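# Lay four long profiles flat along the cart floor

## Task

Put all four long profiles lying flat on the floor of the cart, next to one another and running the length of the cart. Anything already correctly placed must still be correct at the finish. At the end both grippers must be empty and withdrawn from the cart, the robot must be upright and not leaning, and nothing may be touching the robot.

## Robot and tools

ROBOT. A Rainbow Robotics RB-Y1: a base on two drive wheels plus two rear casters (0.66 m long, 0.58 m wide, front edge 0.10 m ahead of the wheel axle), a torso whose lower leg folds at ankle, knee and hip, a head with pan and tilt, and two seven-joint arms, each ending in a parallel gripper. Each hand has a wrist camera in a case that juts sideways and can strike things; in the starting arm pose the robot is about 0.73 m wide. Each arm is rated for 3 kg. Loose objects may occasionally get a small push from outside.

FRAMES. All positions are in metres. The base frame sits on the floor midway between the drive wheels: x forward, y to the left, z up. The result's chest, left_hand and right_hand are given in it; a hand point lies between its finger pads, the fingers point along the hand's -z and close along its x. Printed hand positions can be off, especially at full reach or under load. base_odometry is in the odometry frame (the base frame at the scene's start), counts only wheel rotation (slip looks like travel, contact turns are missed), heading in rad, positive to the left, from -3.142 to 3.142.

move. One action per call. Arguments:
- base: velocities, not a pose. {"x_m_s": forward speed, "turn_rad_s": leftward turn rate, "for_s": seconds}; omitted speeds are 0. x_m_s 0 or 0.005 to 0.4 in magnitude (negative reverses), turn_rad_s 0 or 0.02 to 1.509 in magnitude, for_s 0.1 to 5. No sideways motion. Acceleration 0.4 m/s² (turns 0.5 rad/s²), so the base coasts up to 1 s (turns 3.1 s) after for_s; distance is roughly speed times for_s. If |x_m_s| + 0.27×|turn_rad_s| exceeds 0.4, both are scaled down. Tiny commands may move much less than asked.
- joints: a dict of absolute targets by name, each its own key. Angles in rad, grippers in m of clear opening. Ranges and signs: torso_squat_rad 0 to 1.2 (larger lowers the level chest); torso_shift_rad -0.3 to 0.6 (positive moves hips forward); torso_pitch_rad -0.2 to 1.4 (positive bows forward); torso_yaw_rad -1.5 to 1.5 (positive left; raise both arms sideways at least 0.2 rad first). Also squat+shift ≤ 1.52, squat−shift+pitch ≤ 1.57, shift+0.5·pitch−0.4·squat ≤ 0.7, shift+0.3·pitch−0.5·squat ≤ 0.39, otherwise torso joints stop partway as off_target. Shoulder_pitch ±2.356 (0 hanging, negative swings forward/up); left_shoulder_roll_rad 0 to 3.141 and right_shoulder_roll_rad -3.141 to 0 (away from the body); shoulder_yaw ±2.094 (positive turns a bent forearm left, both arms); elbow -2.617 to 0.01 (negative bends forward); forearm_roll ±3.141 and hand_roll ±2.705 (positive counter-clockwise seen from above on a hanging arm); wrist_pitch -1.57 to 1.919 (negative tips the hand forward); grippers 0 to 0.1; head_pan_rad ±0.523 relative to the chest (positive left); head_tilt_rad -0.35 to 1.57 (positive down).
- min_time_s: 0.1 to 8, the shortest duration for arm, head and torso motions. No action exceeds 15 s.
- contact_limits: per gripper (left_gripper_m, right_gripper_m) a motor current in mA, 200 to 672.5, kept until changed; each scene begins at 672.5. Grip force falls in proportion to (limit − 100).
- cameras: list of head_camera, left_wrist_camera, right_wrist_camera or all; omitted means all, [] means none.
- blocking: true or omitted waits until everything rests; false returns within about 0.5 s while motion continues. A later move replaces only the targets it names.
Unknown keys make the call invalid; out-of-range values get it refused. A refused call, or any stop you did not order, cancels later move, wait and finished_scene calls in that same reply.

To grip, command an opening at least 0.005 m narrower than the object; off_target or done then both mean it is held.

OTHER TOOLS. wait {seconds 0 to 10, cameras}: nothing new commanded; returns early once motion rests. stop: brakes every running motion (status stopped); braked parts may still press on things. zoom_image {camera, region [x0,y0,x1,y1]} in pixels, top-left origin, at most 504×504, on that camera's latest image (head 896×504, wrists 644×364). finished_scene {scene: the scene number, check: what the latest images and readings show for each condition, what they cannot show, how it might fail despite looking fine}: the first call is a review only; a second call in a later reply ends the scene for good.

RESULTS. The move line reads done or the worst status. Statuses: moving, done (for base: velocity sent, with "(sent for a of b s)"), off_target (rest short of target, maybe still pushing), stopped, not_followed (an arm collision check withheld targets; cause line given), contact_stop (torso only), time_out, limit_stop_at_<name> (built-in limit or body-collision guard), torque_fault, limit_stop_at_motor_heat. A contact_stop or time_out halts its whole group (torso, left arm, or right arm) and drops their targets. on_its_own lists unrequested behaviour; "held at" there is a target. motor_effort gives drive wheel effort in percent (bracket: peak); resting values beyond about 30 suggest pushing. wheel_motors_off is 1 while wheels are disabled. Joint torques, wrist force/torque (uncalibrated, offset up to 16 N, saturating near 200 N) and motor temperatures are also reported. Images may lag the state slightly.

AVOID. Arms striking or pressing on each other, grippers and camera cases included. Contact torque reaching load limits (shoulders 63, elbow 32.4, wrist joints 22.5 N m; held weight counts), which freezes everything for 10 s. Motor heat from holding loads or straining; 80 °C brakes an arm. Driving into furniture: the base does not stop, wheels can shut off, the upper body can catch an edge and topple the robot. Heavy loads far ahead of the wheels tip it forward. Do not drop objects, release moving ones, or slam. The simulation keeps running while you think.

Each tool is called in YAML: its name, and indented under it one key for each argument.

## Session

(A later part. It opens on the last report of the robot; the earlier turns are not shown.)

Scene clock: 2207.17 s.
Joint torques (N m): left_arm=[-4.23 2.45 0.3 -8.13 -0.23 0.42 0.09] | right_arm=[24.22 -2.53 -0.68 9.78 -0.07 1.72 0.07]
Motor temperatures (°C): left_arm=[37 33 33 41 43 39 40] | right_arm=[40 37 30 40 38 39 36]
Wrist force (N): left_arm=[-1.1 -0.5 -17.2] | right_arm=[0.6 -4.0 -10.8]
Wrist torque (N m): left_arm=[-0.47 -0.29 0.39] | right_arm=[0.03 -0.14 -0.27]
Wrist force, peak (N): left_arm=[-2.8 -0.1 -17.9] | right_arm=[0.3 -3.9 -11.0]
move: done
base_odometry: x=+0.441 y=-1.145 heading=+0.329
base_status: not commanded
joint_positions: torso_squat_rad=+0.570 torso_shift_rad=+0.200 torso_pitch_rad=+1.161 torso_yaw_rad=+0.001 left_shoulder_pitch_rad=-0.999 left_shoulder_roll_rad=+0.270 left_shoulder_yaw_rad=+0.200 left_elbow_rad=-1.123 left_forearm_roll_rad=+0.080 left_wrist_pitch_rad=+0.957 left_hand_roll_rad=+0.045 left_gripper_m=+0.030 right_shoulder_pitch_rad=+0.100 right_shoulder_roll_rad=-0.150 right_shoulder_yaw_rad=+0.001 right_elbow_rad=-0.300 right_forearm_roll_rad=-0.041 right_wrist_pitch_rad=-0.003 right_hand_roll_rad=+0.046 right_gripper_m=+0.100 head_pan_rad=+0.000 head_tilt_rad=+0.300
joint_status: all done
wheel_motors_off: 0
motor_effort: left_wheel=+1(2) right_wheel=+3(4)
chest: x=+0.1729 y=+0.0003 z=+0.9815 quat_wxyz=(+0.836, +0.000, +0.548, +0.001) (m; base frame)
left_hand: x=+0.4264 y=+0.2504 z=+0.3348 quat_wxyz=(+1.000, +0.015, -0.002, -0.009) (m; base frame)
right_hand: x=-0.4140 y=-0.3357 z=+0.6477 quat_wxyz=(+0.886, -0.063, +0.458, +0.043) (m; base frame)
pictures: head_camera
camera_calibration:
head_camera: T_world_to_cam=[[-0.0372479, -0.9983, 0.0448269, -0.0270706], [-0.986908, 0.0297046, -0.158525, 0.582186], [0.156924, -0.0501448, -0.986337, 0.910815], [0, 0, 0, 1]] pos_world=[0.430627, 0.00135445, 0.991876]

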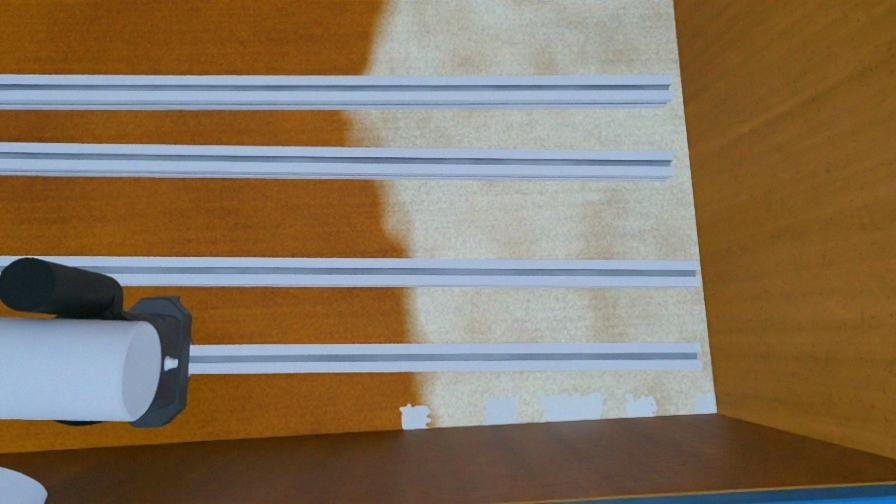

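move:
  joints: {"torso_squat_rad":0.60,"torso_shift_rad":0.22,"torso_pitch_rad":1.18,"left_shoulder_pitch_rad":-1.024,"left_shoulder_roll_rad":0.235,"left_elbow_rad":-1.043,"left_wrist_pitch_rad":0.881}
  min_time_s: 3
  cameras: ["head_camera","left_wrist_camera"]

zoom_image:
  camera: "head_camera"
  region: [540, 200, 796, 460]

Scene clock: 2216.47 s.
Joint torques (N m): left_arm=[7.45 -15.26 -3.99 7.29 3.46 -4.13 0.05] | right_arm=[24.61 -2.21 0.16 9.89 -0.12 1.58 -0.15]
Motor temperatures (°C): left_arm=[37 33 33 41 43 39 40] | right_arm=[40 37 30 40 38 39 36]
Wrist force (N): left_arm=[-13.0 19.4 36.6] | right_arm=[0.5 -4.0 -11.3]
Wrist torque (N m): left_arm=[0.22 0.34 0.20] | right_arm=[0.04 -0.18 -0.26]
Wrist force, peak (N): left_arm=[-16.2 20.8 44.7] | right_arm=[0.5 -4.0 -11.3]
move: contact_stop
base_odometry: x=+0.441 y=-1.145 heading=+0.329
base_status: not commanded
joint_positions: torso_squat_rad=+0.589 torso_shift_rad=+0.208 torso_pitch_rad=+1.160 torso_yaw_rad=+0.005 left_shoulder_pitch_rad=-1.027 left_shoulder_roll_rad=+0.239 left_shoulder_yaw_rad=+0.201 left_elbow_rad=-1.046 left_forearm_roll_rad=+0.079 left_wrist_pitch_rad=+0.882 left_hand_roll_rad=+0.045 left_gripper_m=+0.030 right_shoulder_pitch_rad=+0.100 right_shoulder_roll_rad=-0.150 right_shoulder_yaw_rad=+0.001 right_elbow_rad=-0.300 right_forearm_roll_rad=-0.041 right_wrist_pitch_rad=-0.003 right_hand_roll_rad=+0.046 right_gripper_m=+0.100 head_pan_rad=+0.000 head_tilt_rad=+0.300
joint_status: torso_squat_rad contact_stop (moved +0.019 of +0.030); torso_shift_rad contact_stop (moved +0.008 of +0.020); torso_pitch_rad contact_stop (moved +0.000 of +0.019); the others done
wheel_motors_off: 0
motor_effort: left_wheel=-7(11) right_wheel=-1(5)
chest: x=+0.1757 y=-0.0002 z=+0.9735 quat_wxyz=(+0.836, +0.001, +0.548, +0.002) (m; base frame)
left_hand: x=+0.4272 y=+0.2312 z=+0.3160 quat_wxyz=(+1.000, +0.000, -0.010, -0.005) (m; base frame)
right_hand: x=-0.4107 y=-0.3354 z=+0.6380 quat_wxyz=(+0.886, -0.062, +0.458, +0.045) (m; base frame)
pictures: head_camera, left_wrist_camera
camera_calibration:
head_camera: T_world_to_cam=[[-0.03628, -0.998508, 0.0408103, -0.0233788], [-0.986861, 0.0293633, -0.158878, 0.583986], [0.157443, -0.0460382, -0.986454, 0.902487], [0, 0, 0, 1]] pos_world=[0.433375, 0.00105722, 0.983999]
left_wrist_camera: T_world_to_cam=[[0.998464, 0.0109539, 0.0543028, -0.446841], [-0.0161997, -0.879669, 0.47531, 0.0920583], [0.052975, -0.47546, -0.878141, 0.443567], [0, 0, 0, 1]] pos_world=[0.424149, 0.296774, 0.370023]

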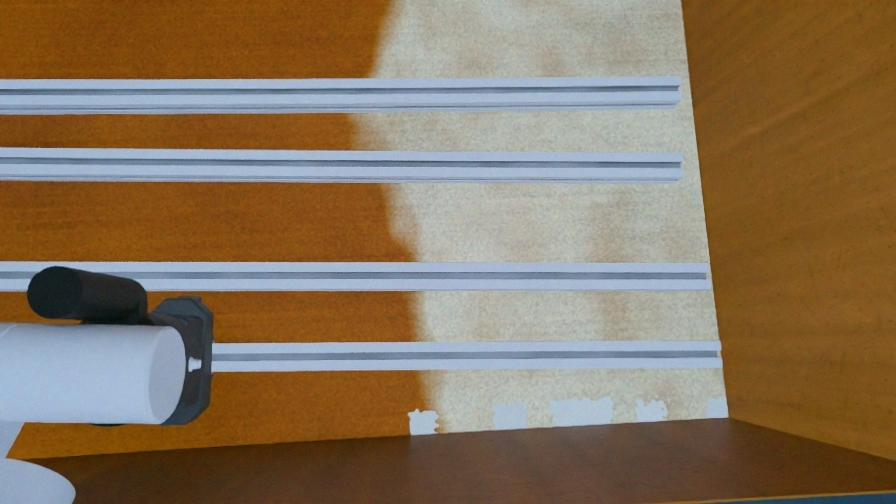

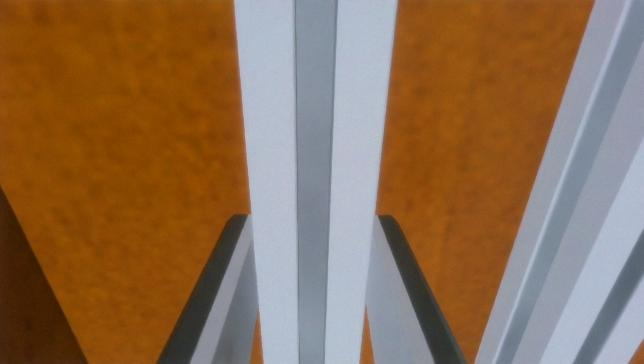

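Scaled by 1.938 from the camera's 896x504 image, which has a finer 1280x720 frame.

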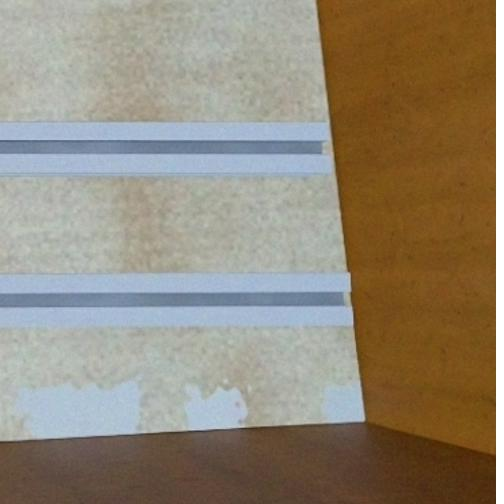

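move:
  joints: {"torso_squat_rad":0.575,"torso_shift_rad":0.206,"torso_pitch_rad":1.16}
  cameras: []

move:
  joints: {"left_gripper_m":0.06}
  min_time_s: 1.5
  cameras: ["head_camera","left_wrist_camera"]

Scene clock: 2220.90 s.
Joint torques (N m): left_arm=[-1.15 -1.91 -0.87 -4.83 0.45 -0.31 0.13] | right_arm=[24.35 -2.35 -0.26 9.46 -0.13 1.69 -0.03]
Motor temperatures (°C): left_arm=[37 33 33 41 43 39 40] | right_arm=[40 37 30 40 38 39 36]
Wrist force (N): left_arm=[-1.7 0.0 -17.6] | right_arm=[0.2 -4.2 -10.9]
Wrist torque (N m): left_arm=[0.06 -0.29 0.29] | right_arm=[0.06 -0.21 -0.28]
Wrist force, peak (N): left_arm=[-2.4 22.8 40.1] | right_arm=[0.5 -4.1 -11.2]
move: done
base_odometry: x=+0.441 y=-1.145 heading=+0.329
base_status: not commanded
joint_positions: torso_squat_rad=+0.575 torso_shift_rad=+0.206 torso_pitch_rad=+1.160 torso_yaw_rad=+0.004 left_shoulder_pitch_rad=-1.025 left_shoulder_roll_rad=+0.236 left_shoulder_yaw_rad=+0.200 left_elbow_rad=-1.043 left_forearm_roll_rad=+0.080 left_wrist_pitch_rad=+0.881 left_hand_roll_rad=+0.045 left_gripper_m=+0.030 right_shoulder_pitch_rad=+0.100 right_shoulder_roll_rad=-0.150 right_shoulder_yaw_rad=+0.001 right_elbow_rad=-0.300 right_forearm_roll_rad=-0.041 right_wrist_pitch_rad=-0.003 right_hand_roll_rad=+0.046 right_gripper_m=+0.100 head_pan_rad=+0.000 head_tilt_rad=+0.300
joint_status: all done
wheel_motors_off: 0
motor_effort: left_wheel=-4(8) right_wheel=-2(5)
chest: x=+0.1758 y=+0.0002 z=+0.9791 quat_wxyz=(+0.837, +0.001, +0.548, +0.002) (m; base frame)
left_hand: x=+0.4244 y=+0.2286 z=+0.3202 quat_wxyz=(+1.000, -0.002, -0.008, -0.005) (m; base frame)
right_hand: x=-0.4106 y=-0.3355 z=+0.6440 quat_wxyz=(+0.886, -0.062, +0.458, +0.044) (m; base frame)
pictures: none
No camera images: "cameras" was empty.

"min_time_s" has no arm, head or torso joint beside it: it slows only arm, head and torso motions. Command such a joint too, or leave it out

move:
  joints: {"torso_squat_rad":0.581,"torso_shift_rad":0.206,"torso_pitch_rad":1.16}
  cameras: []

move:
  joints: {"left_gripper_m":0.06}
  cameras: ["head_camera","left_wrist_camera"]

Scene clock: 2224.67 s.
Joint torques (N m): left_arm=[2.86 -2.39 -1.05 -1.18 0.51 -0.13 0.06] | right_arm=[24.78 -2.03 -0.53 9.6 0 1.81 -0.05]
Motor temperatures (°C): left_arm=[37 33 33 41 43 39 40] | right_arm=[40 37 30 40 38 39 36]
Wrist force (N): left_arm=[-0.8 -0.5 -16.6] | right_arm=[0.4 -4.1 -10.6]
Wrist torque (N m): left_arm=[0.08 -0.25 0.28] | right_arm=[0.06 -0.17 -0.26]
Wrist force, peak (N): left_arm=[-1.5 -0.1 -18.2] | right_arm=[0.6 -4.0 -11.1]
move: done
base_odometry: x=+0.441 y=-1.145 heading=+0.329
base_status: not commanded
joint_positions: torso_squat_rad=+0.581 torso_shift_rad=+0.206 torso_pitch_rad=+1.159 torso_yaw_rad=+0.004 left_shoulder_pitch_rad=-1.026 left_shoulder_roll_rad=+0.236 left_shoulder_yaw_rad=+0.200 left_elbow_rad=-1.044 left_forearm_roll_rad=+0.080 left_wrist_pitch_rad=+0.881 left_hand_roll_rad=+0.045 left_gripper_m=+0.030 right_shoulder_pitch_rad=+0.100 right_shoulder_roll_rad=-0.150 right_shoulder_yaw_rad=+0.001 right_elbow_rad=-0.300 right_forearm_roll_rad=-0.041 right_wrist_pitch_rad=-0.003 right_hand_roll_rad=+0.046 right_gripper_m=+0.100 head_pan_rad=+0.000 head_tilt_rad=+0.300
joint_status: all done
wheel_motors_off: 0
motor_effort: left_wheel=-4(5) right_wheel=-3(3)
chest: x=+0.1750 y=+0.0001 z=+0.9772 quat_wxyz=(+0.837, +0.001, +0.548, +0.002) (m; base frame)
left_hand: x=+0.4253 y=+0.2284 z=+0.3189 quat_wxyz=(+1.000, -0.002, -0.009, -0.005) (m; base frame)
right_hand: x=-0.4110 y=-0.3354 z=+0.6414 quat_wxyz=(+0.886, -0.062, +0.457, +0.044) (m; base frame)
pictures: none
No camera images: "cameras" was empty.

Scene clock: 2225.47 s.
Joint torques (N m): left_arm=[3.41 -1.7 -0.88 -0.67 0.24 -0.22 0.16] | right_arm=[24.22 -1.64 -0.26 9.53 0 1.63 0.09]
Motor temperatures (°C): left_arm=[37 33 33 41 43 39 40] | right_arm=[40 37 30 40 38 39 36]
Wrist force (N): left_arm=[-1.3 0.1 -8.3] | right_arm=[0.6 -4.0 -10.8]
Wrist torque (N m): left_arm=[-0.27 -0.29 0.27] | right_arm=[0.02 -0.15 -0.26]
Wrist force, peak (N): left_arm=[-1.3 -0.2 -16.9] | right_arm=[0.5 -4.2 -11.0]
move: done
base_odometry: x=+0.441 y=-1.145 heading=+0.329
base_status: not commanded
joint_positions: torso_squat_rad=+0.581 torso_shift_rad=+0.206 torso_pitch_rad=+1.159 torso_yaw_rad=+0.004 left_shoulder_pitch_rad=-1.026 left_shoulder_roll_rad=+0.236 left_shoulder_yaw_rad=+0.200 left_elbow_rad=-1.044 left_forearm_roll_rad=+0.080 left_wrist_pitch_rad=+0.881 left_hand_roll_rad=+0.045 left_gripper_m=+0.060 right_shoulder_pitch_rad=+0.100 right_shoulder_roll_rad=-0.150 right_shoulder_yaw_rad=+0.001 right_elbow_rad=-0.300 right_forearm_roll_rad=-0.041 right_wrist_pitch_rad=-0.003 right_hand_roll_rad=+0.046 right_gripper_m=+0.100 head_pan_rad=+0.000 head_tilt_rad=+0.300
joint_status: all done
wheel_motors_off: 0
motor_effort: left_wheel=-5(5) right_wheel=-1(4)
chest: x=+0.1750 y=+0.0001 z=+0.9772 quat_wxyz=(+0.837, +0.001, +0.547, +0.002) (m; base frame)
left_hand: x=+0.4254 y=+0.2284 z=+0.3189 quat_wxyz=(+1.000, -0.002, -0.009, -0.005) (m; base frame)
right_hand: x=-0.4110 y=-0.3354 z=+0.6414 quat_wxyz=(+0.886, -0.062, +0.457, +0.044) (m; base frame)
pictures: head_camera, left_wrist_camera
camera_calibration:
head_camera: T_world_to_cam=[[-0.0364909, -0.998445, 0.0421509, -0.0244931], [-0.986639, 0.0292936, -0.160265, 0.585202], [0.158781, -0.047436, -0.986174, 0.905772], [0, 0, 0, 1]] pos_world=[0.43267, 0.00136848, 0.988068]
left_wrist_camera: T_world_to_cam=[[0.998552, 0.0116026, 0.0525295, -0.444823], [-0.0150402, -0.877313, 0.479683, 0.0857176], [0.0516504, -0.479779, -0.875868, 0.445772], [0, 0, 0, 1]] pos_world=[0.422443, 0.294234, 0.372686]

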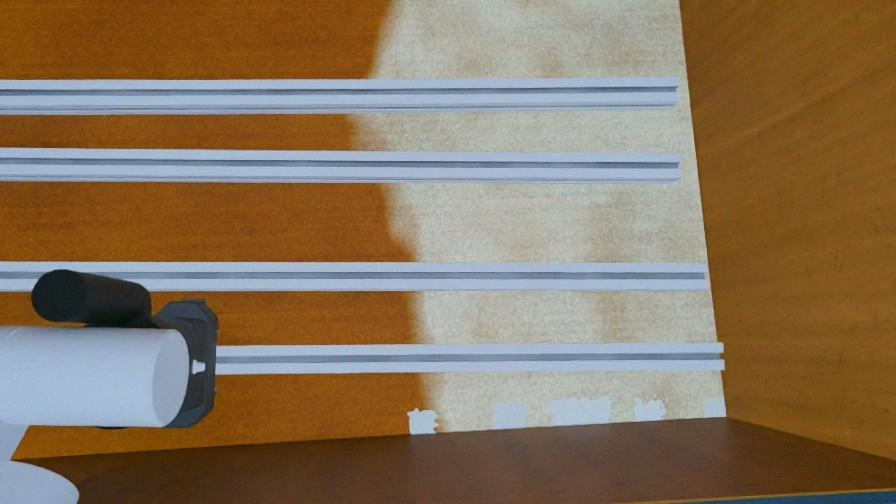

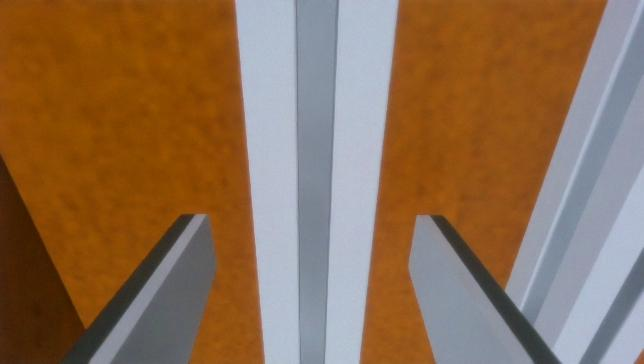

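move:
  joints: {"torso_squat_rad":0.42,"torso_shift_rad":0.15,"torso_pitch_rad":1.1,"head_pan_rad":0.5}
  min_time_s: 2
  cameras: ["head_camera"]

zoom_image:
  camera: "head_camera"
  region: [100, 100, 500, 400]

Scene clock: 2233.43 s.
Joint torques (N m): left_arm=[-5.14 0.56 -0.98 -5.88 0.05 -0.43 -0.1] | right_arm=[23.13 -3.31 -0.43 9.14 0.01 1.52 0.19]
Motor temperatures (°C): left_arm=[37 33 33 41 43 39 40] | right_arm=[40 37 30 40 38 39 36]
Wrist force (N): left_arm=[-1.8 0.2 -8.2] | right_arm=[-0.1 -4.0 -11.2]
Wrist torque (N m): left_arm=[-0.29 -0.30 0.27] | right_arm=[0.07 -0.23 -0.26]
Wrist force, peak (N): left_arm=[-1.2 -0.1 -8.5] | right_arm=[-0.2 -3.8 -11.5]
move: done
base_odometry: x=+0.441 y=-1.145 heading=+0.329
base_status: not commanded
joint_positions: torso_squat_rad=+0.420 torso_shift_rad=+0.150 torso_pitch_rad=+1.100 torso_yaw_rad=+0.004 left_shoulder_pitch_rad=-1.024 left_shoulder_roll_rad=+0.235 left_shoulder_yaw_rad=+0.200 left_elbow_rad=-1.043 left_forearm_roll_rad=+0.080 left_wrist_pitch_rad=+0.881 left_hand_roll_rad=+0.045 left_gripper_m=+0.060 right_shoulder_pitch_rad=+0.100 right_shoulder_roll_rad=-0.150 right_shoulder_yaw_rad=+0.001 right_elbow_rad=-0.300 right_forearm_roll_rad=-0.041 right_wrist_pitch_rad=-0.003 right_hand_roll_rad=+0.046 right_gripper_m=+0.100 head_pan_rad=+0.500 head_tilt_rad=+0.300
joint_status: all done
wheel_motors_off: 0
motor_effort: left_wheel=-3(5) right_wheel=-3(5)
chest: x=+0.1433 y=+0.0002 z=+1.0528 quat_wxyz=(+0.852, +0.001, +0.523, +0.002) (m; base frame)
left_hand: x=+0.4302 y=+0.2283 z=+0.4096 quat_wxyz=(+0.999, -0.002, -0.037, -0.005) (m; base frame)
right_hand: x=-0.4220 y=-0.3355 z=+0.6833 quat_wxyz=(+0.899, -0.064, +0.431, +0.042) (m; base frame)
pictures: head_camera
camera_calibration:
head_camera: T_world_to_cam=[[0.180979, -0.901896, -0.392212, 0.386619], [-0.968221, -0.0933961, -0.232002, 0.638663], [0.172611, 0.421735, -0.890138, 0.884187], [0, 0, 0, 1]] pos_world=[0.395777, 0.035446, 1.08686]

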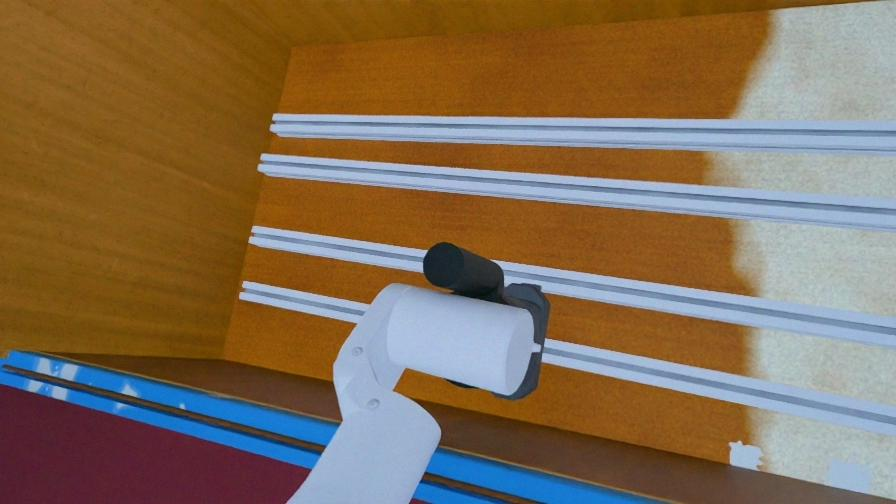

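Scaled by 1.260 from the camera's 896x504 image, which has a finer 1280x720 frame.

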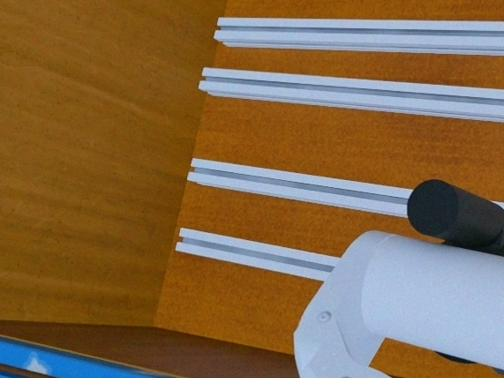

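move:
  joints: {"torso_squat_rad":0.3,"torso_pitch_rad":1.0,"left_shoulder_pitch_rad":-1.14,"left_elbow_rad":-0.773,"left_wrist_pitch_rad":0.913}
  min_time_s: 1.5
  cameras: []

move:
  joints: {"torso_squat_rad":0.3,"torso_shift_rad":0.1,"torso_pitch_rad":0.6,"left_shoulder_pitch_rad":-1.045,"left_wrist_pitch_rad":1.218,"head_pan_rad":0}
  cameras: ["head_camera"]

move:
  joints: {"torso_squat_rad":0.3,"torso_shift_rad":0.0,"torso_pitch_rad":0.3,"left_shoulder_pitch_rad":-1.2,"left_wrist_pitch_rad":1.6,"head_tilt_rad":0.75}
  cameras: ["head_camera"]

move:
  base: {"x_m_s":-0.25,"for_s":2.4}
  cameras: ["head_camera"]

Scene clock: 2241.00 s.
Joint torques (N m): left_arm=[-9.44 1.3 -1.11 -5.5 0.26 0.2 -0.06] | right_arm=[21.66 -3.19 -0.74 8.62 -0.16 1.4 0.05]
Motor temperatures (°C): left_arm=[37 33 33 41 43 39 40] | right_arm=[40 37 30 40 38 39 36]
Wrist force (N): left_arm=[-1.8 0.1 -7.9] | right_arm=[-0.6 -4.2 -11.8]
Wrist torque (N m): left_arm=[-0.28 -0.30 0.20] | right_arm=[0.08 -0.23 -0.27]
Wrist force, peak (N): left_arm=[-1.6 -0.1 -8.7] | right_arm=[-0.3 -4.2 -11.9]
move: done
base_odometry: x=+0.441 y=-1.145 heading=+0.329
base_status: not commanded
joint_positions: torso_squat_rad=+0.300 torso_shift_rad=+0.150 torso_pitch_rad=+1.000 torso_yaw_rad=+0.004 left_shoulder_pitch_rad=-1.140 left_shoulder_roll_rad=+0.235 left_shoulder_yaw_rad=+0.200 left_elbow_rad=-0.773 left_forearm_roll_rad=+0.080 left_wrist_pitch_rad=+0.913 left_hand_roll_rad=+0.045 left_gripper_m=+0.060 right_shoulder_pitch_rad=+0.100 right_shoulder_roll_rad=-0.150 right_shoulder_yaw_rad=+0.001 right_elbow_rad=-0.300 right_forearm_roll_rad=-0.041 right_wrist_pitch_rad=-0.003 right_hand_roll_rad=+0.046 right_gripper_m=+0.100 head_pan_rad=+0.500 head_tilt_rad=+0.300
joint_status: all done
wheel_motors_off: 0
motor_effort: left_wheel=-4(4) right_wheel=-1(3)
chest: x=+0.1324 y=+0.0002 z=+1.1088 quat_wxyz=(+0.878, +0.001, +0.480, +0.002) (m; base frame)
left_hand: x=+0.4410 y=+0.2152 z=+0.4683 quat_wxyz=(+1.000, -0.005, +0.009, -0.007) (m; base frame)
right_hand: x=-0.3932 y=-0.3355 z=+0.6848 quat_wxyz=(+0.920, -0.066, +0.386, +0.039) (m; base frame)
pictures: none
No camera images: "cameras" was empty.

Scene clock: 2251.40 s.
Joint torques (N m): left_arm=[-4.89 1.74 -0.89 -3.88 -0.18 1.17 0.07] | right_arm=[21.7 -3.45 -0.42 8.29 0.01 1.41 0.08]
Motor temperatures (°C): left_arm=[37 33 33 40 43 39 40] | right_arm=[40 37 30 40 38 39 36]
Wrist force (N): left_arm=[3.4 -0.2 -6.3] | right_arm=[-0.9 -4.1 -12.2]
Wrist torque (N m): left_arm=[-0.22 -0.02 0.21] | right_arm=[0.07 -0.27 -0.27]
Wrist force, peak (N): left_arm=[108.2 -5.1 -12.4] | right_arm=[0.3 -4.3 -12.4]
move: torque_fault
TORQUE FAULT: left_elbow_rad reached its load limit. The robot stopped for 10 seconds, dropped its targets and accepts commands again. The stop added 9.1 s to the call.
base_odometry: x=+0.441 y=-1.145 heading=+0.329
base_status: not commanded
joint_positions: torso_squat_rad=+0.300 torso_shift_rad=+0.145 torso_pitch_rad=+0.947 torso_yaw_rad=+0.003 left_shoulder_pitch_rad=-1.073 left_shoulder_roll_rad=+0.237 left_shoulder_yaw_rad=+0.200 left_elbow_rad=-0.777 left_forearm_roll_rad=+0.080 left_wrist_pitch_rad=+1.176 left_hand_roll_rad=+0.045 left_gripper_m=+0.060 right_shoulder_pitch_rad=+0.100 right_shoulder_roll_rad=-0.150 right_shoulder_yaw_rad=+0.001 right_elbow_rad=-0.300 right_forearm_roll_rad=-0.041 right_wrist_pitch_rad=-0.003 right_hand_roll_rad=+0.046 right_gripper_m=+0.100 head_pan_rad=-0.006 head_tilt_rad=+0.300
joint_status: torso_shift_rad torque_fault (moved -0.006 of -0.050); torso_pitch_rad torque_fault (moved -0.053 of -0.400); left_shoulder_pitch_rad torque_fault (moved +0.067 of +0.095); left_wrist_pitch_rad torque_fault (moved +0.263 of +0.305); the others done
wheel_motors_off: 0
on_its_own: torso_shift_rad is held at +0.144, not at your +0.100, since a torque_fault; torso_pitch_rad is held at +0.947, not at your +0.600, since a torque_fault; left_shoulder_pitch_rad is held at -1.072, not at your -1.045, since a torque_fault; left_wrist_pitch_rad is held at +1.176, not at your +1.218, since a torque_fault
motor_effort: left_wheel=-2(48) right_wheel=-2(29)
chest: x=+0.1195 y=+0.0003 z=+1.1230 quat_wxyz=(+0.890, +0.000, +0.456, +0.001) (m; base frame)
left_hand: x=+0.3617 y=+0.2342 z=+0.4937 quat_wxyz=(+0.990, +0.011, +0.142, +0.000) (m; base frame)
right_hand: x=-0.3830 y=-0.3355 z=+0.6718 quat_wxyz=(+0.929, -0.067, +0.361, +0.037) (m; base frame)
pictures: head_camera
camera_calibration:
head_camera: T_world_to_cam=[[-0.048318, -0.998068, 0.0390646, -0.0275321], [-0.930797, 0.030805, -0.364236, 0.776189], [0.362329, -0.0539603, -0.930487, 0.971529], [0, 0, 0, 1]] pos_world=[0.369132, 0.00103463, 1.18779]

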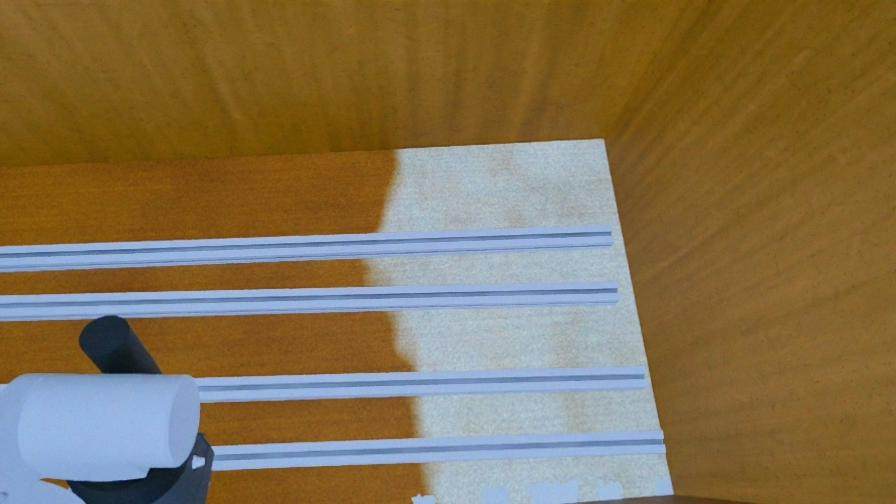

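not run: a stop that you did not command came earlier in this reply.

not run: a stop that you did not command came earlier in this reply.

move:
  joints: {"left_shoulder_pitch_rad":-1.25,"left_wrist_pitch_rad":1.1}
  cameras: []

move:
  joints: {"torso_squat_rad":0.2,"torso_pitch_rad":0.6,"left_shoulder_pitch_rad":-1.2}
  cameras: ["head_camera"]

Scene clock: 2255.40 s.
Joint torques (N m): left_arm=[-11.33 2.49 -0.69 -6.2 -0.21 0.06 -0.1] | right_arm=[20.82 -3.1 -0.58 8.12 0.04 1.31 0.03]
Motor temperatures (°C): left_arm=[37 33 33 40 43 39 40] | right_arm=[40 37 30 40 37 39 36]
Wrist force (N): left_arm=[-1.3 -0.1 -7.6] | right_arm=[-0.8 -4.1 -12.1]
Wrist torque (N m): left_arm=[-0.26 -0.25 0.20] | right_arm=[0.07 -0.25 -0.27]
Wrist force, peak (N): left_arm=[-1.8 0.4 -8.9] | right_arm=[-0.8 -4.0 -12.2]
move: done
base_odometry: x=+0.441 y=-1.145 heading=+0.329
base_status: not commanded
joint_positions: torso_squat_rad=+0.300 torso_shift_rad=+0.145 torso_pitch_rad=+0.947 torso_yaw_rad=+0.003 left_shoulder_pitch_rad=-1.250 left_shoulder_roll_rad=+0.237 left_shoulder_yaw_rad=+0.200 left_elbow_rad=-0.777 left_forearm_roll_rad=+0.080 left_wrist_pitch_rad=+1.100 left_hand_roll_rad=+0.045 left_gripper_m=+0.060 right_shoulder_pitch_rad=+0.100 right_shoulder_roll_rad=-0.150 right_shoulder_yaw_rad=+0.001 right_elbow_rad=-0.300 right_forearm_roll_rad=-0.041 right_wrist_pitch_rad=-0.003 right_hand_roll_rad=+0.046 right_gripper_m=+0.100 head_pan_rad=-0.006 head_tilt_rad=+0.300
joint_status: all done
wheel_motors_off: 0
on_its_own: torso_shift_rad is held at +0.144, not at your +0.100, since a torque_fault; torso_pitch_rad is held at +0.947, not at your +0.600, since a torque_fault
motor_effort: left_wheel=-1(2) right_wheel=+2(3)
chest: x=+0.1195 y=+0.0003 z=+1.1230 quat_wxyz=(+0.890, +0.000, +0.456, +0.001) (m; base frame)
left_hand: x=+0.4883 y=+0.1922 z=+0.5314 quat_wxyz=(+0.999, -0.014, +0.021, -0.019) (m; base frame)
right_hand: x=-0.3830 y=-0.3355 z=+0.6718 quat_wxyz=(+0.929, -0.067, +0.361, +0.037) (m; base frame)
pictures: none
No camera images: "cameras" was empty.

Scene clock: 2257.33 s.
Joint torques (N m): left_arm=[-17.71 4.55 -1.15 -7.95 -0.08 -0.59 -0.05] | right_arm=[14.65 -4.83 -0.67 5.43 0.21 0.84 0.12]
Motor temperatures (°C): left_arm=[37 33 33 40 43 39 40] | right_arm=[40 37 30 40 37 39 36]
Wrist force (N): left_arm=[-2.9 0.1 -7.6] | right_arm=[-2.6 -3.6 -13.0]
Wrist torque (N m): left_arm=[-0.29 -0.33 0.22] | right_arm=[0.01 -0.36 -0.30]
Wrist force, peak (N): left_arm=[-3.4 0.7 -9.1] | right_arm=[-2.5 -3.4 -13.2]
move: done
base_odometry: x=+0.441 y=-1.145 heading=+0.329
base_status: not commanded
joint_positions: torso_squat_rad=+0.200 torso_shift_rad=+0.144 torso_pitch_rad=+0.600 torso_yaw_rad=+0.003 left_shoulder_pitch_rad=-1.200 left_shoulder_roll_rad=+0.237 left_shoulder_yaw_rad=+0.200 left_elbow_rad=-0.777 left_forearm_roll_rad=+0.080 left_wrist_pitch_rad=+1.100 left_hand_roll_rad=+0.045 left_gripper_m=+0.060 right_shoulder_pitch_rad=+0.100 right_shoulder_roll_rad=-0.150 right_shoulder_yaw_rad=+0.001 right_elbow_rad=-0.300 right_forearm_roll_rad=-0.041 right_wrist_pitch_rad=-0.003 right_hand_roll_rad=+0.046 right_gripper_m=+0.100 head_pan_rad=-0.006 head_tilt_rad=+0.300
joint_status: all done
wheel_motors_off: 0
on_its_own: torso_shift_rad is held at +0.144, not at your +0.100, since a torque_fault
motor_effort: left_wheel=+0(2) right_wheel=+2(3)
chest: x=+0.0455 y=+0.0003 z=+1.2148 quat_wxyz=(+0.955, +0.000, +0.296, +0.001) (m; base frame)
left_hand: x=+0.5698 y=+0.2041 z=+0.7603 quat_wxyz=(+0.992, -0.005, -0.128, -0.015) (m; base frame)
right_hand: x=-0.2736 y=-0.3356 z=+0.6196 quat_wxyz=(+0.978, -0.072, +0.195, +0.025) (m; base frame)
pictures: head_camera
camera_calibration:
head_camera: T_world_to_cam=[[-0.0585785, -0.998075, 0.0203904, -0.011486], [-0.75154, 0.0306463, -0.658975, 1.09065], [0.657082, -0.053926, -0.751888, 0.853324], [0, 0, 0, 1]] pos_world=[0.258288, 0.0011282, 1.36055]

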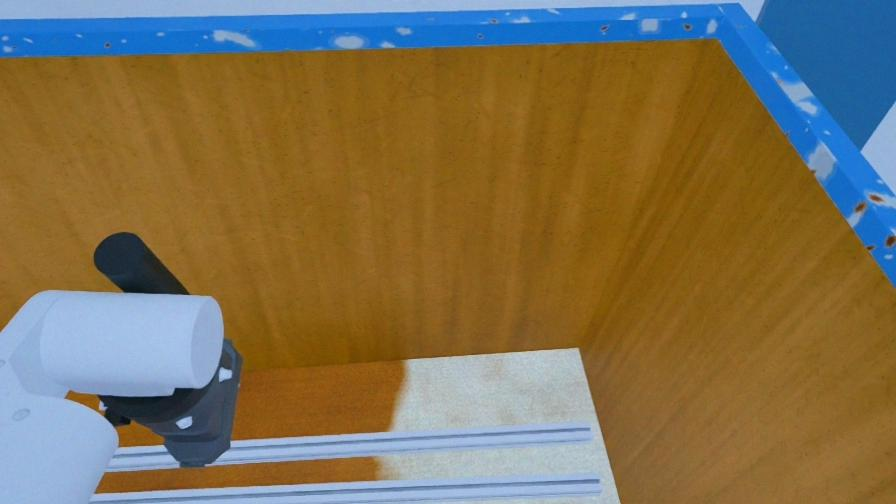

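move:
  joints: {"torso_squat_rad":0.2,"torso_shift_rad":0.0,"torso_pitch_rad":0.3,"head_tilt_rad":0.75,"head_pan_rad":0}
  cameras: ["head_camera"]

move:
  base: {"x_m_s":-0.25,"for_s":2.2}
  cameras: ["head_camera"]

Scene clock: 2262.27 s.
Joint torques (N m): left_arm=[-21.98 6.17 0 -9.14 -0.27 -1.18 0.12] | right_arm=[7.39 -4.88 -0.34 2.15 0.25 0.2 0.02]
Motor temperatures (°C): left_arm=[37 33 33 41 43 39 40] | right_arm=[39 37 30 40 37 39 36]
Wrist force (N): left_arm=[-4.8 0.1 -6.8] | right_arm=[-4.2 -3.2 -13.6]
Wrist torque (N m): left_arm=[-0.26 -0.47 0.26] | right_arm=[0.01 -0.45 -0.31]
Wrist force, peak (N): left_arm=[-3.1 0.3 -8.2] | right_arm=[-4.3 -3.6 -13.8]
move: done
base_odometry: x=+0.441 y=-1.145 heading=+0.329
base_status: not commanded
joint_positions: torso_squat_rad=+0.200 torso_shift_rad=+0.000 torso_pitch_rad=+0.300 torso_yaw_rad=+0.003 left_shoulder_pitch_rad=-1.200 left_shoulder_roll_rad=+0.237 left_shoulder_yaw_rad=+0.200 left_elbow_rad=-0.777 left_forearm_roll_rad=+0.080 left_wrist_pitch_rad=+1.100 left_hand_roll_rad=+0.045 left_gripper_m=+0.060 right_shoulder_pitch_rad=+0.100 right_shoulder_roll_rad=-0.150 right_shoulder_yaw_rad=+0.001 right_elbow_rad=-0.300 right_forearm_roll_rad=-0.041 right_wrist_pitch_rad=-0.003 right_hand_roll_rad=+0.046 right_gripper_m=+0.100 head_pan_rad=+0.000 head_tilt_rad=+0.750
joint_status: all done
wheel_motors_off: 0
motor_effort: left_wheel=-1(2) right_wheel=+2(4)
chest: x=-0.1365 y=+0.0003 z=+1.2621 quat_wxyz=(+0.989, +0.000, +0.149, +0.001) (m; base frame)
left_hand: x=+0.4986 y=+0.2041 z=+0.9829 quat_wxyz=(+0.961, -0.002, -0.275, -0.015) (m; base frame)
right_hand: x=-0.2655 y=-0.3356 z=+0.5993 quat_wxyz=(+0.996, -0.075, +0.047, +0.014) (m; base frame)
pictures: head_camera
camera_calibration:
head_camera: T_world_to_cam=[[-0.0504419, -0.998378, 0.0263929, -0.03497], [-0.841697, 0.0282713, -0.539209, 0.789424], [0.537589, -0.0494136, -0.841758, 1.18938], [0, 0, 0, 1]] pos_world=[0.0232979, 0.0015399, 1.42775]

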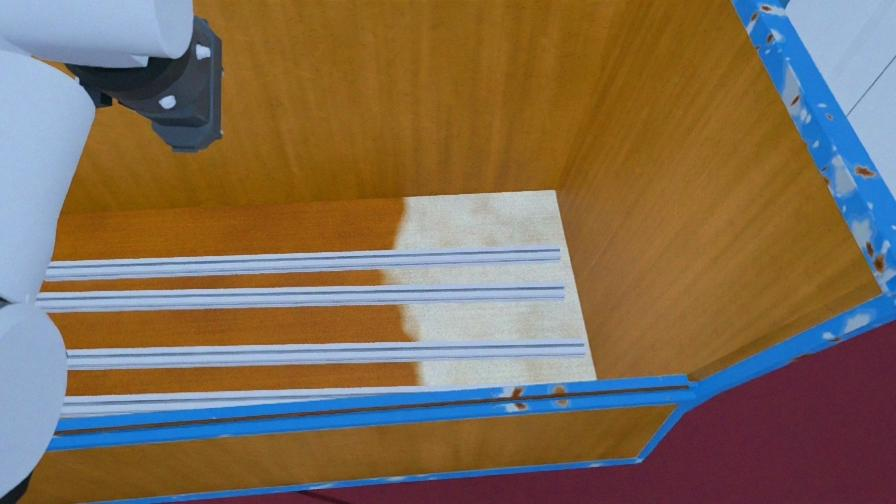

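Scene clock: 2265.63 s.
Joint torques (N m): left_arm=[-22.78 6.07 0.34 -9.22 -0.23 -1.05 -0.09] | right_arm=[6.59 -5.08 -0.61 1.76 0.12 -0.04 -0.02]
Motor temperatures (°C): left_arm=[37 33 33 41 43 39 40] | right_arm=[39 37 30 40 37 39 36]
Wrist force (N): left_arm=[-4.5 0.3 -6.9] | right_arm=[-4.2 -3.3 -13.5]
Wrist torque (N m): left_arm=[-0.30 -0.42 0.26] | right_arm=[0.02 -0.47 -0.33]
Wrist force, peak (N): left_arm=[-4.6 0.0 -7.4] | right_arm=[-4.4 -3.4 -13.9]
move: done
base_odometry: x=-0.079 y=-1.322 heading=+0.327
base_status: done (sent for 2.2 of 2.2 s)
joint_positions: torso_squat_rad=+0.200 torso_shift_rad=+0.000 torso_pitch_rad=+0.300 torso_yaw_rad=+0.003 left_shoulder_pitch_rad=-1.200 left_shoulder_roll_rad=+0.237 left_shoulder_yaw_rad=+0.200 left_elbow_rad=-0.777 left_forearm_roll_rad=+0.080 left_wrist_pitch_rad=+1.100 left_hand_roll_rad=+0.045 left_gripper_m=+0.060 right_shoulder_pitch_rad=+0.100 right_shoulder_roll_rad=-0.150 right_shoulder_yaw_rad=+0.001 right_elbow_rad=-0.300 right_forearm_roll_rad=-0.041 right_wrist_pitch_rad=-0.003 right_hand_roll_rad=+0.046 right_gripper_m=+0.100 head_pan_rad=+0.000 head_tilt_rad=+0.750
joint_status: not commanded
wheel_motors_off: 0
motor_effort: left_wheel=-14(31) right_wheel=+19(53)
chest: x=-0.1365 y=+0.0003 z=+1.2621 quat_wxyz=(+0.989, +0.000, +0.149, +0.001) (m; base frame)
left_hand: x=+0.4986 y=+0.2041 z=+0.9829 quat_wxyz=(+0.961, -0.002, -0.275, -0.015) (m; base frame)
right_hand: x=-0.2656 y=-0.3356 z=+0.5993 quat_wxyz=(+0.996, -0.075, +0.047, +0.014) (m; base frame)
pictures: head_camera
camera_calibration:
head_camera: T_world_to_cam=[[-0.0504426, -0.998378, 0.0263913, -0.034969], [-0.84168, 0.0282713, -0.539236, 0.789447], [0.537616, -0.0494135, -0.841741, 1.18937], [0, 0, 0, 1]] pos_world=[0.0232743, 0.0015399, 1.42776]

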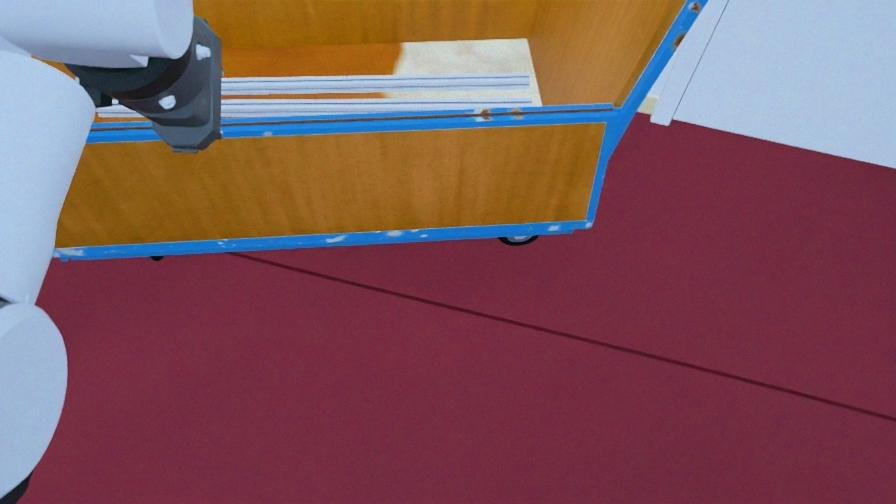

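finished_scene:
  scene: 1
  check: "Four bars seen flat, parallel, in a row on the cart floor, both ends seen on the floor; hands empty; the base is 0.5 m back; upright; touching nothing. The head view after raising showed all four flat."

This call ended nothing. Check each condition that your pictures could not show: look closer or test it, and mend what is not met. Then call finished_scene again.

zoom_image:
  camera: "head_camera"
  region: [50, 0, 550, 280]

Scaled by 1.008 from the camera's 896x504 image, which has a finer 1280x720 frame.

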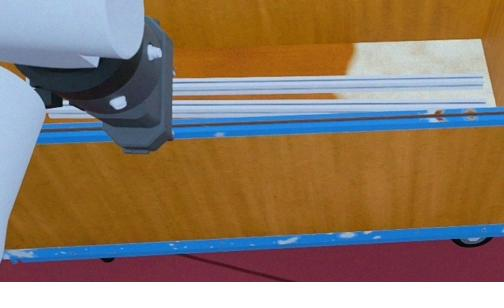

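finished_scene:
  scene: 1
  check: "All four bars flat and parallel on the cart floor, as seen in earlier close pictures from both ends; hand-off did not disturb them; gripper open, base 0.5 m away, upright."

The scene is finished: the task was done.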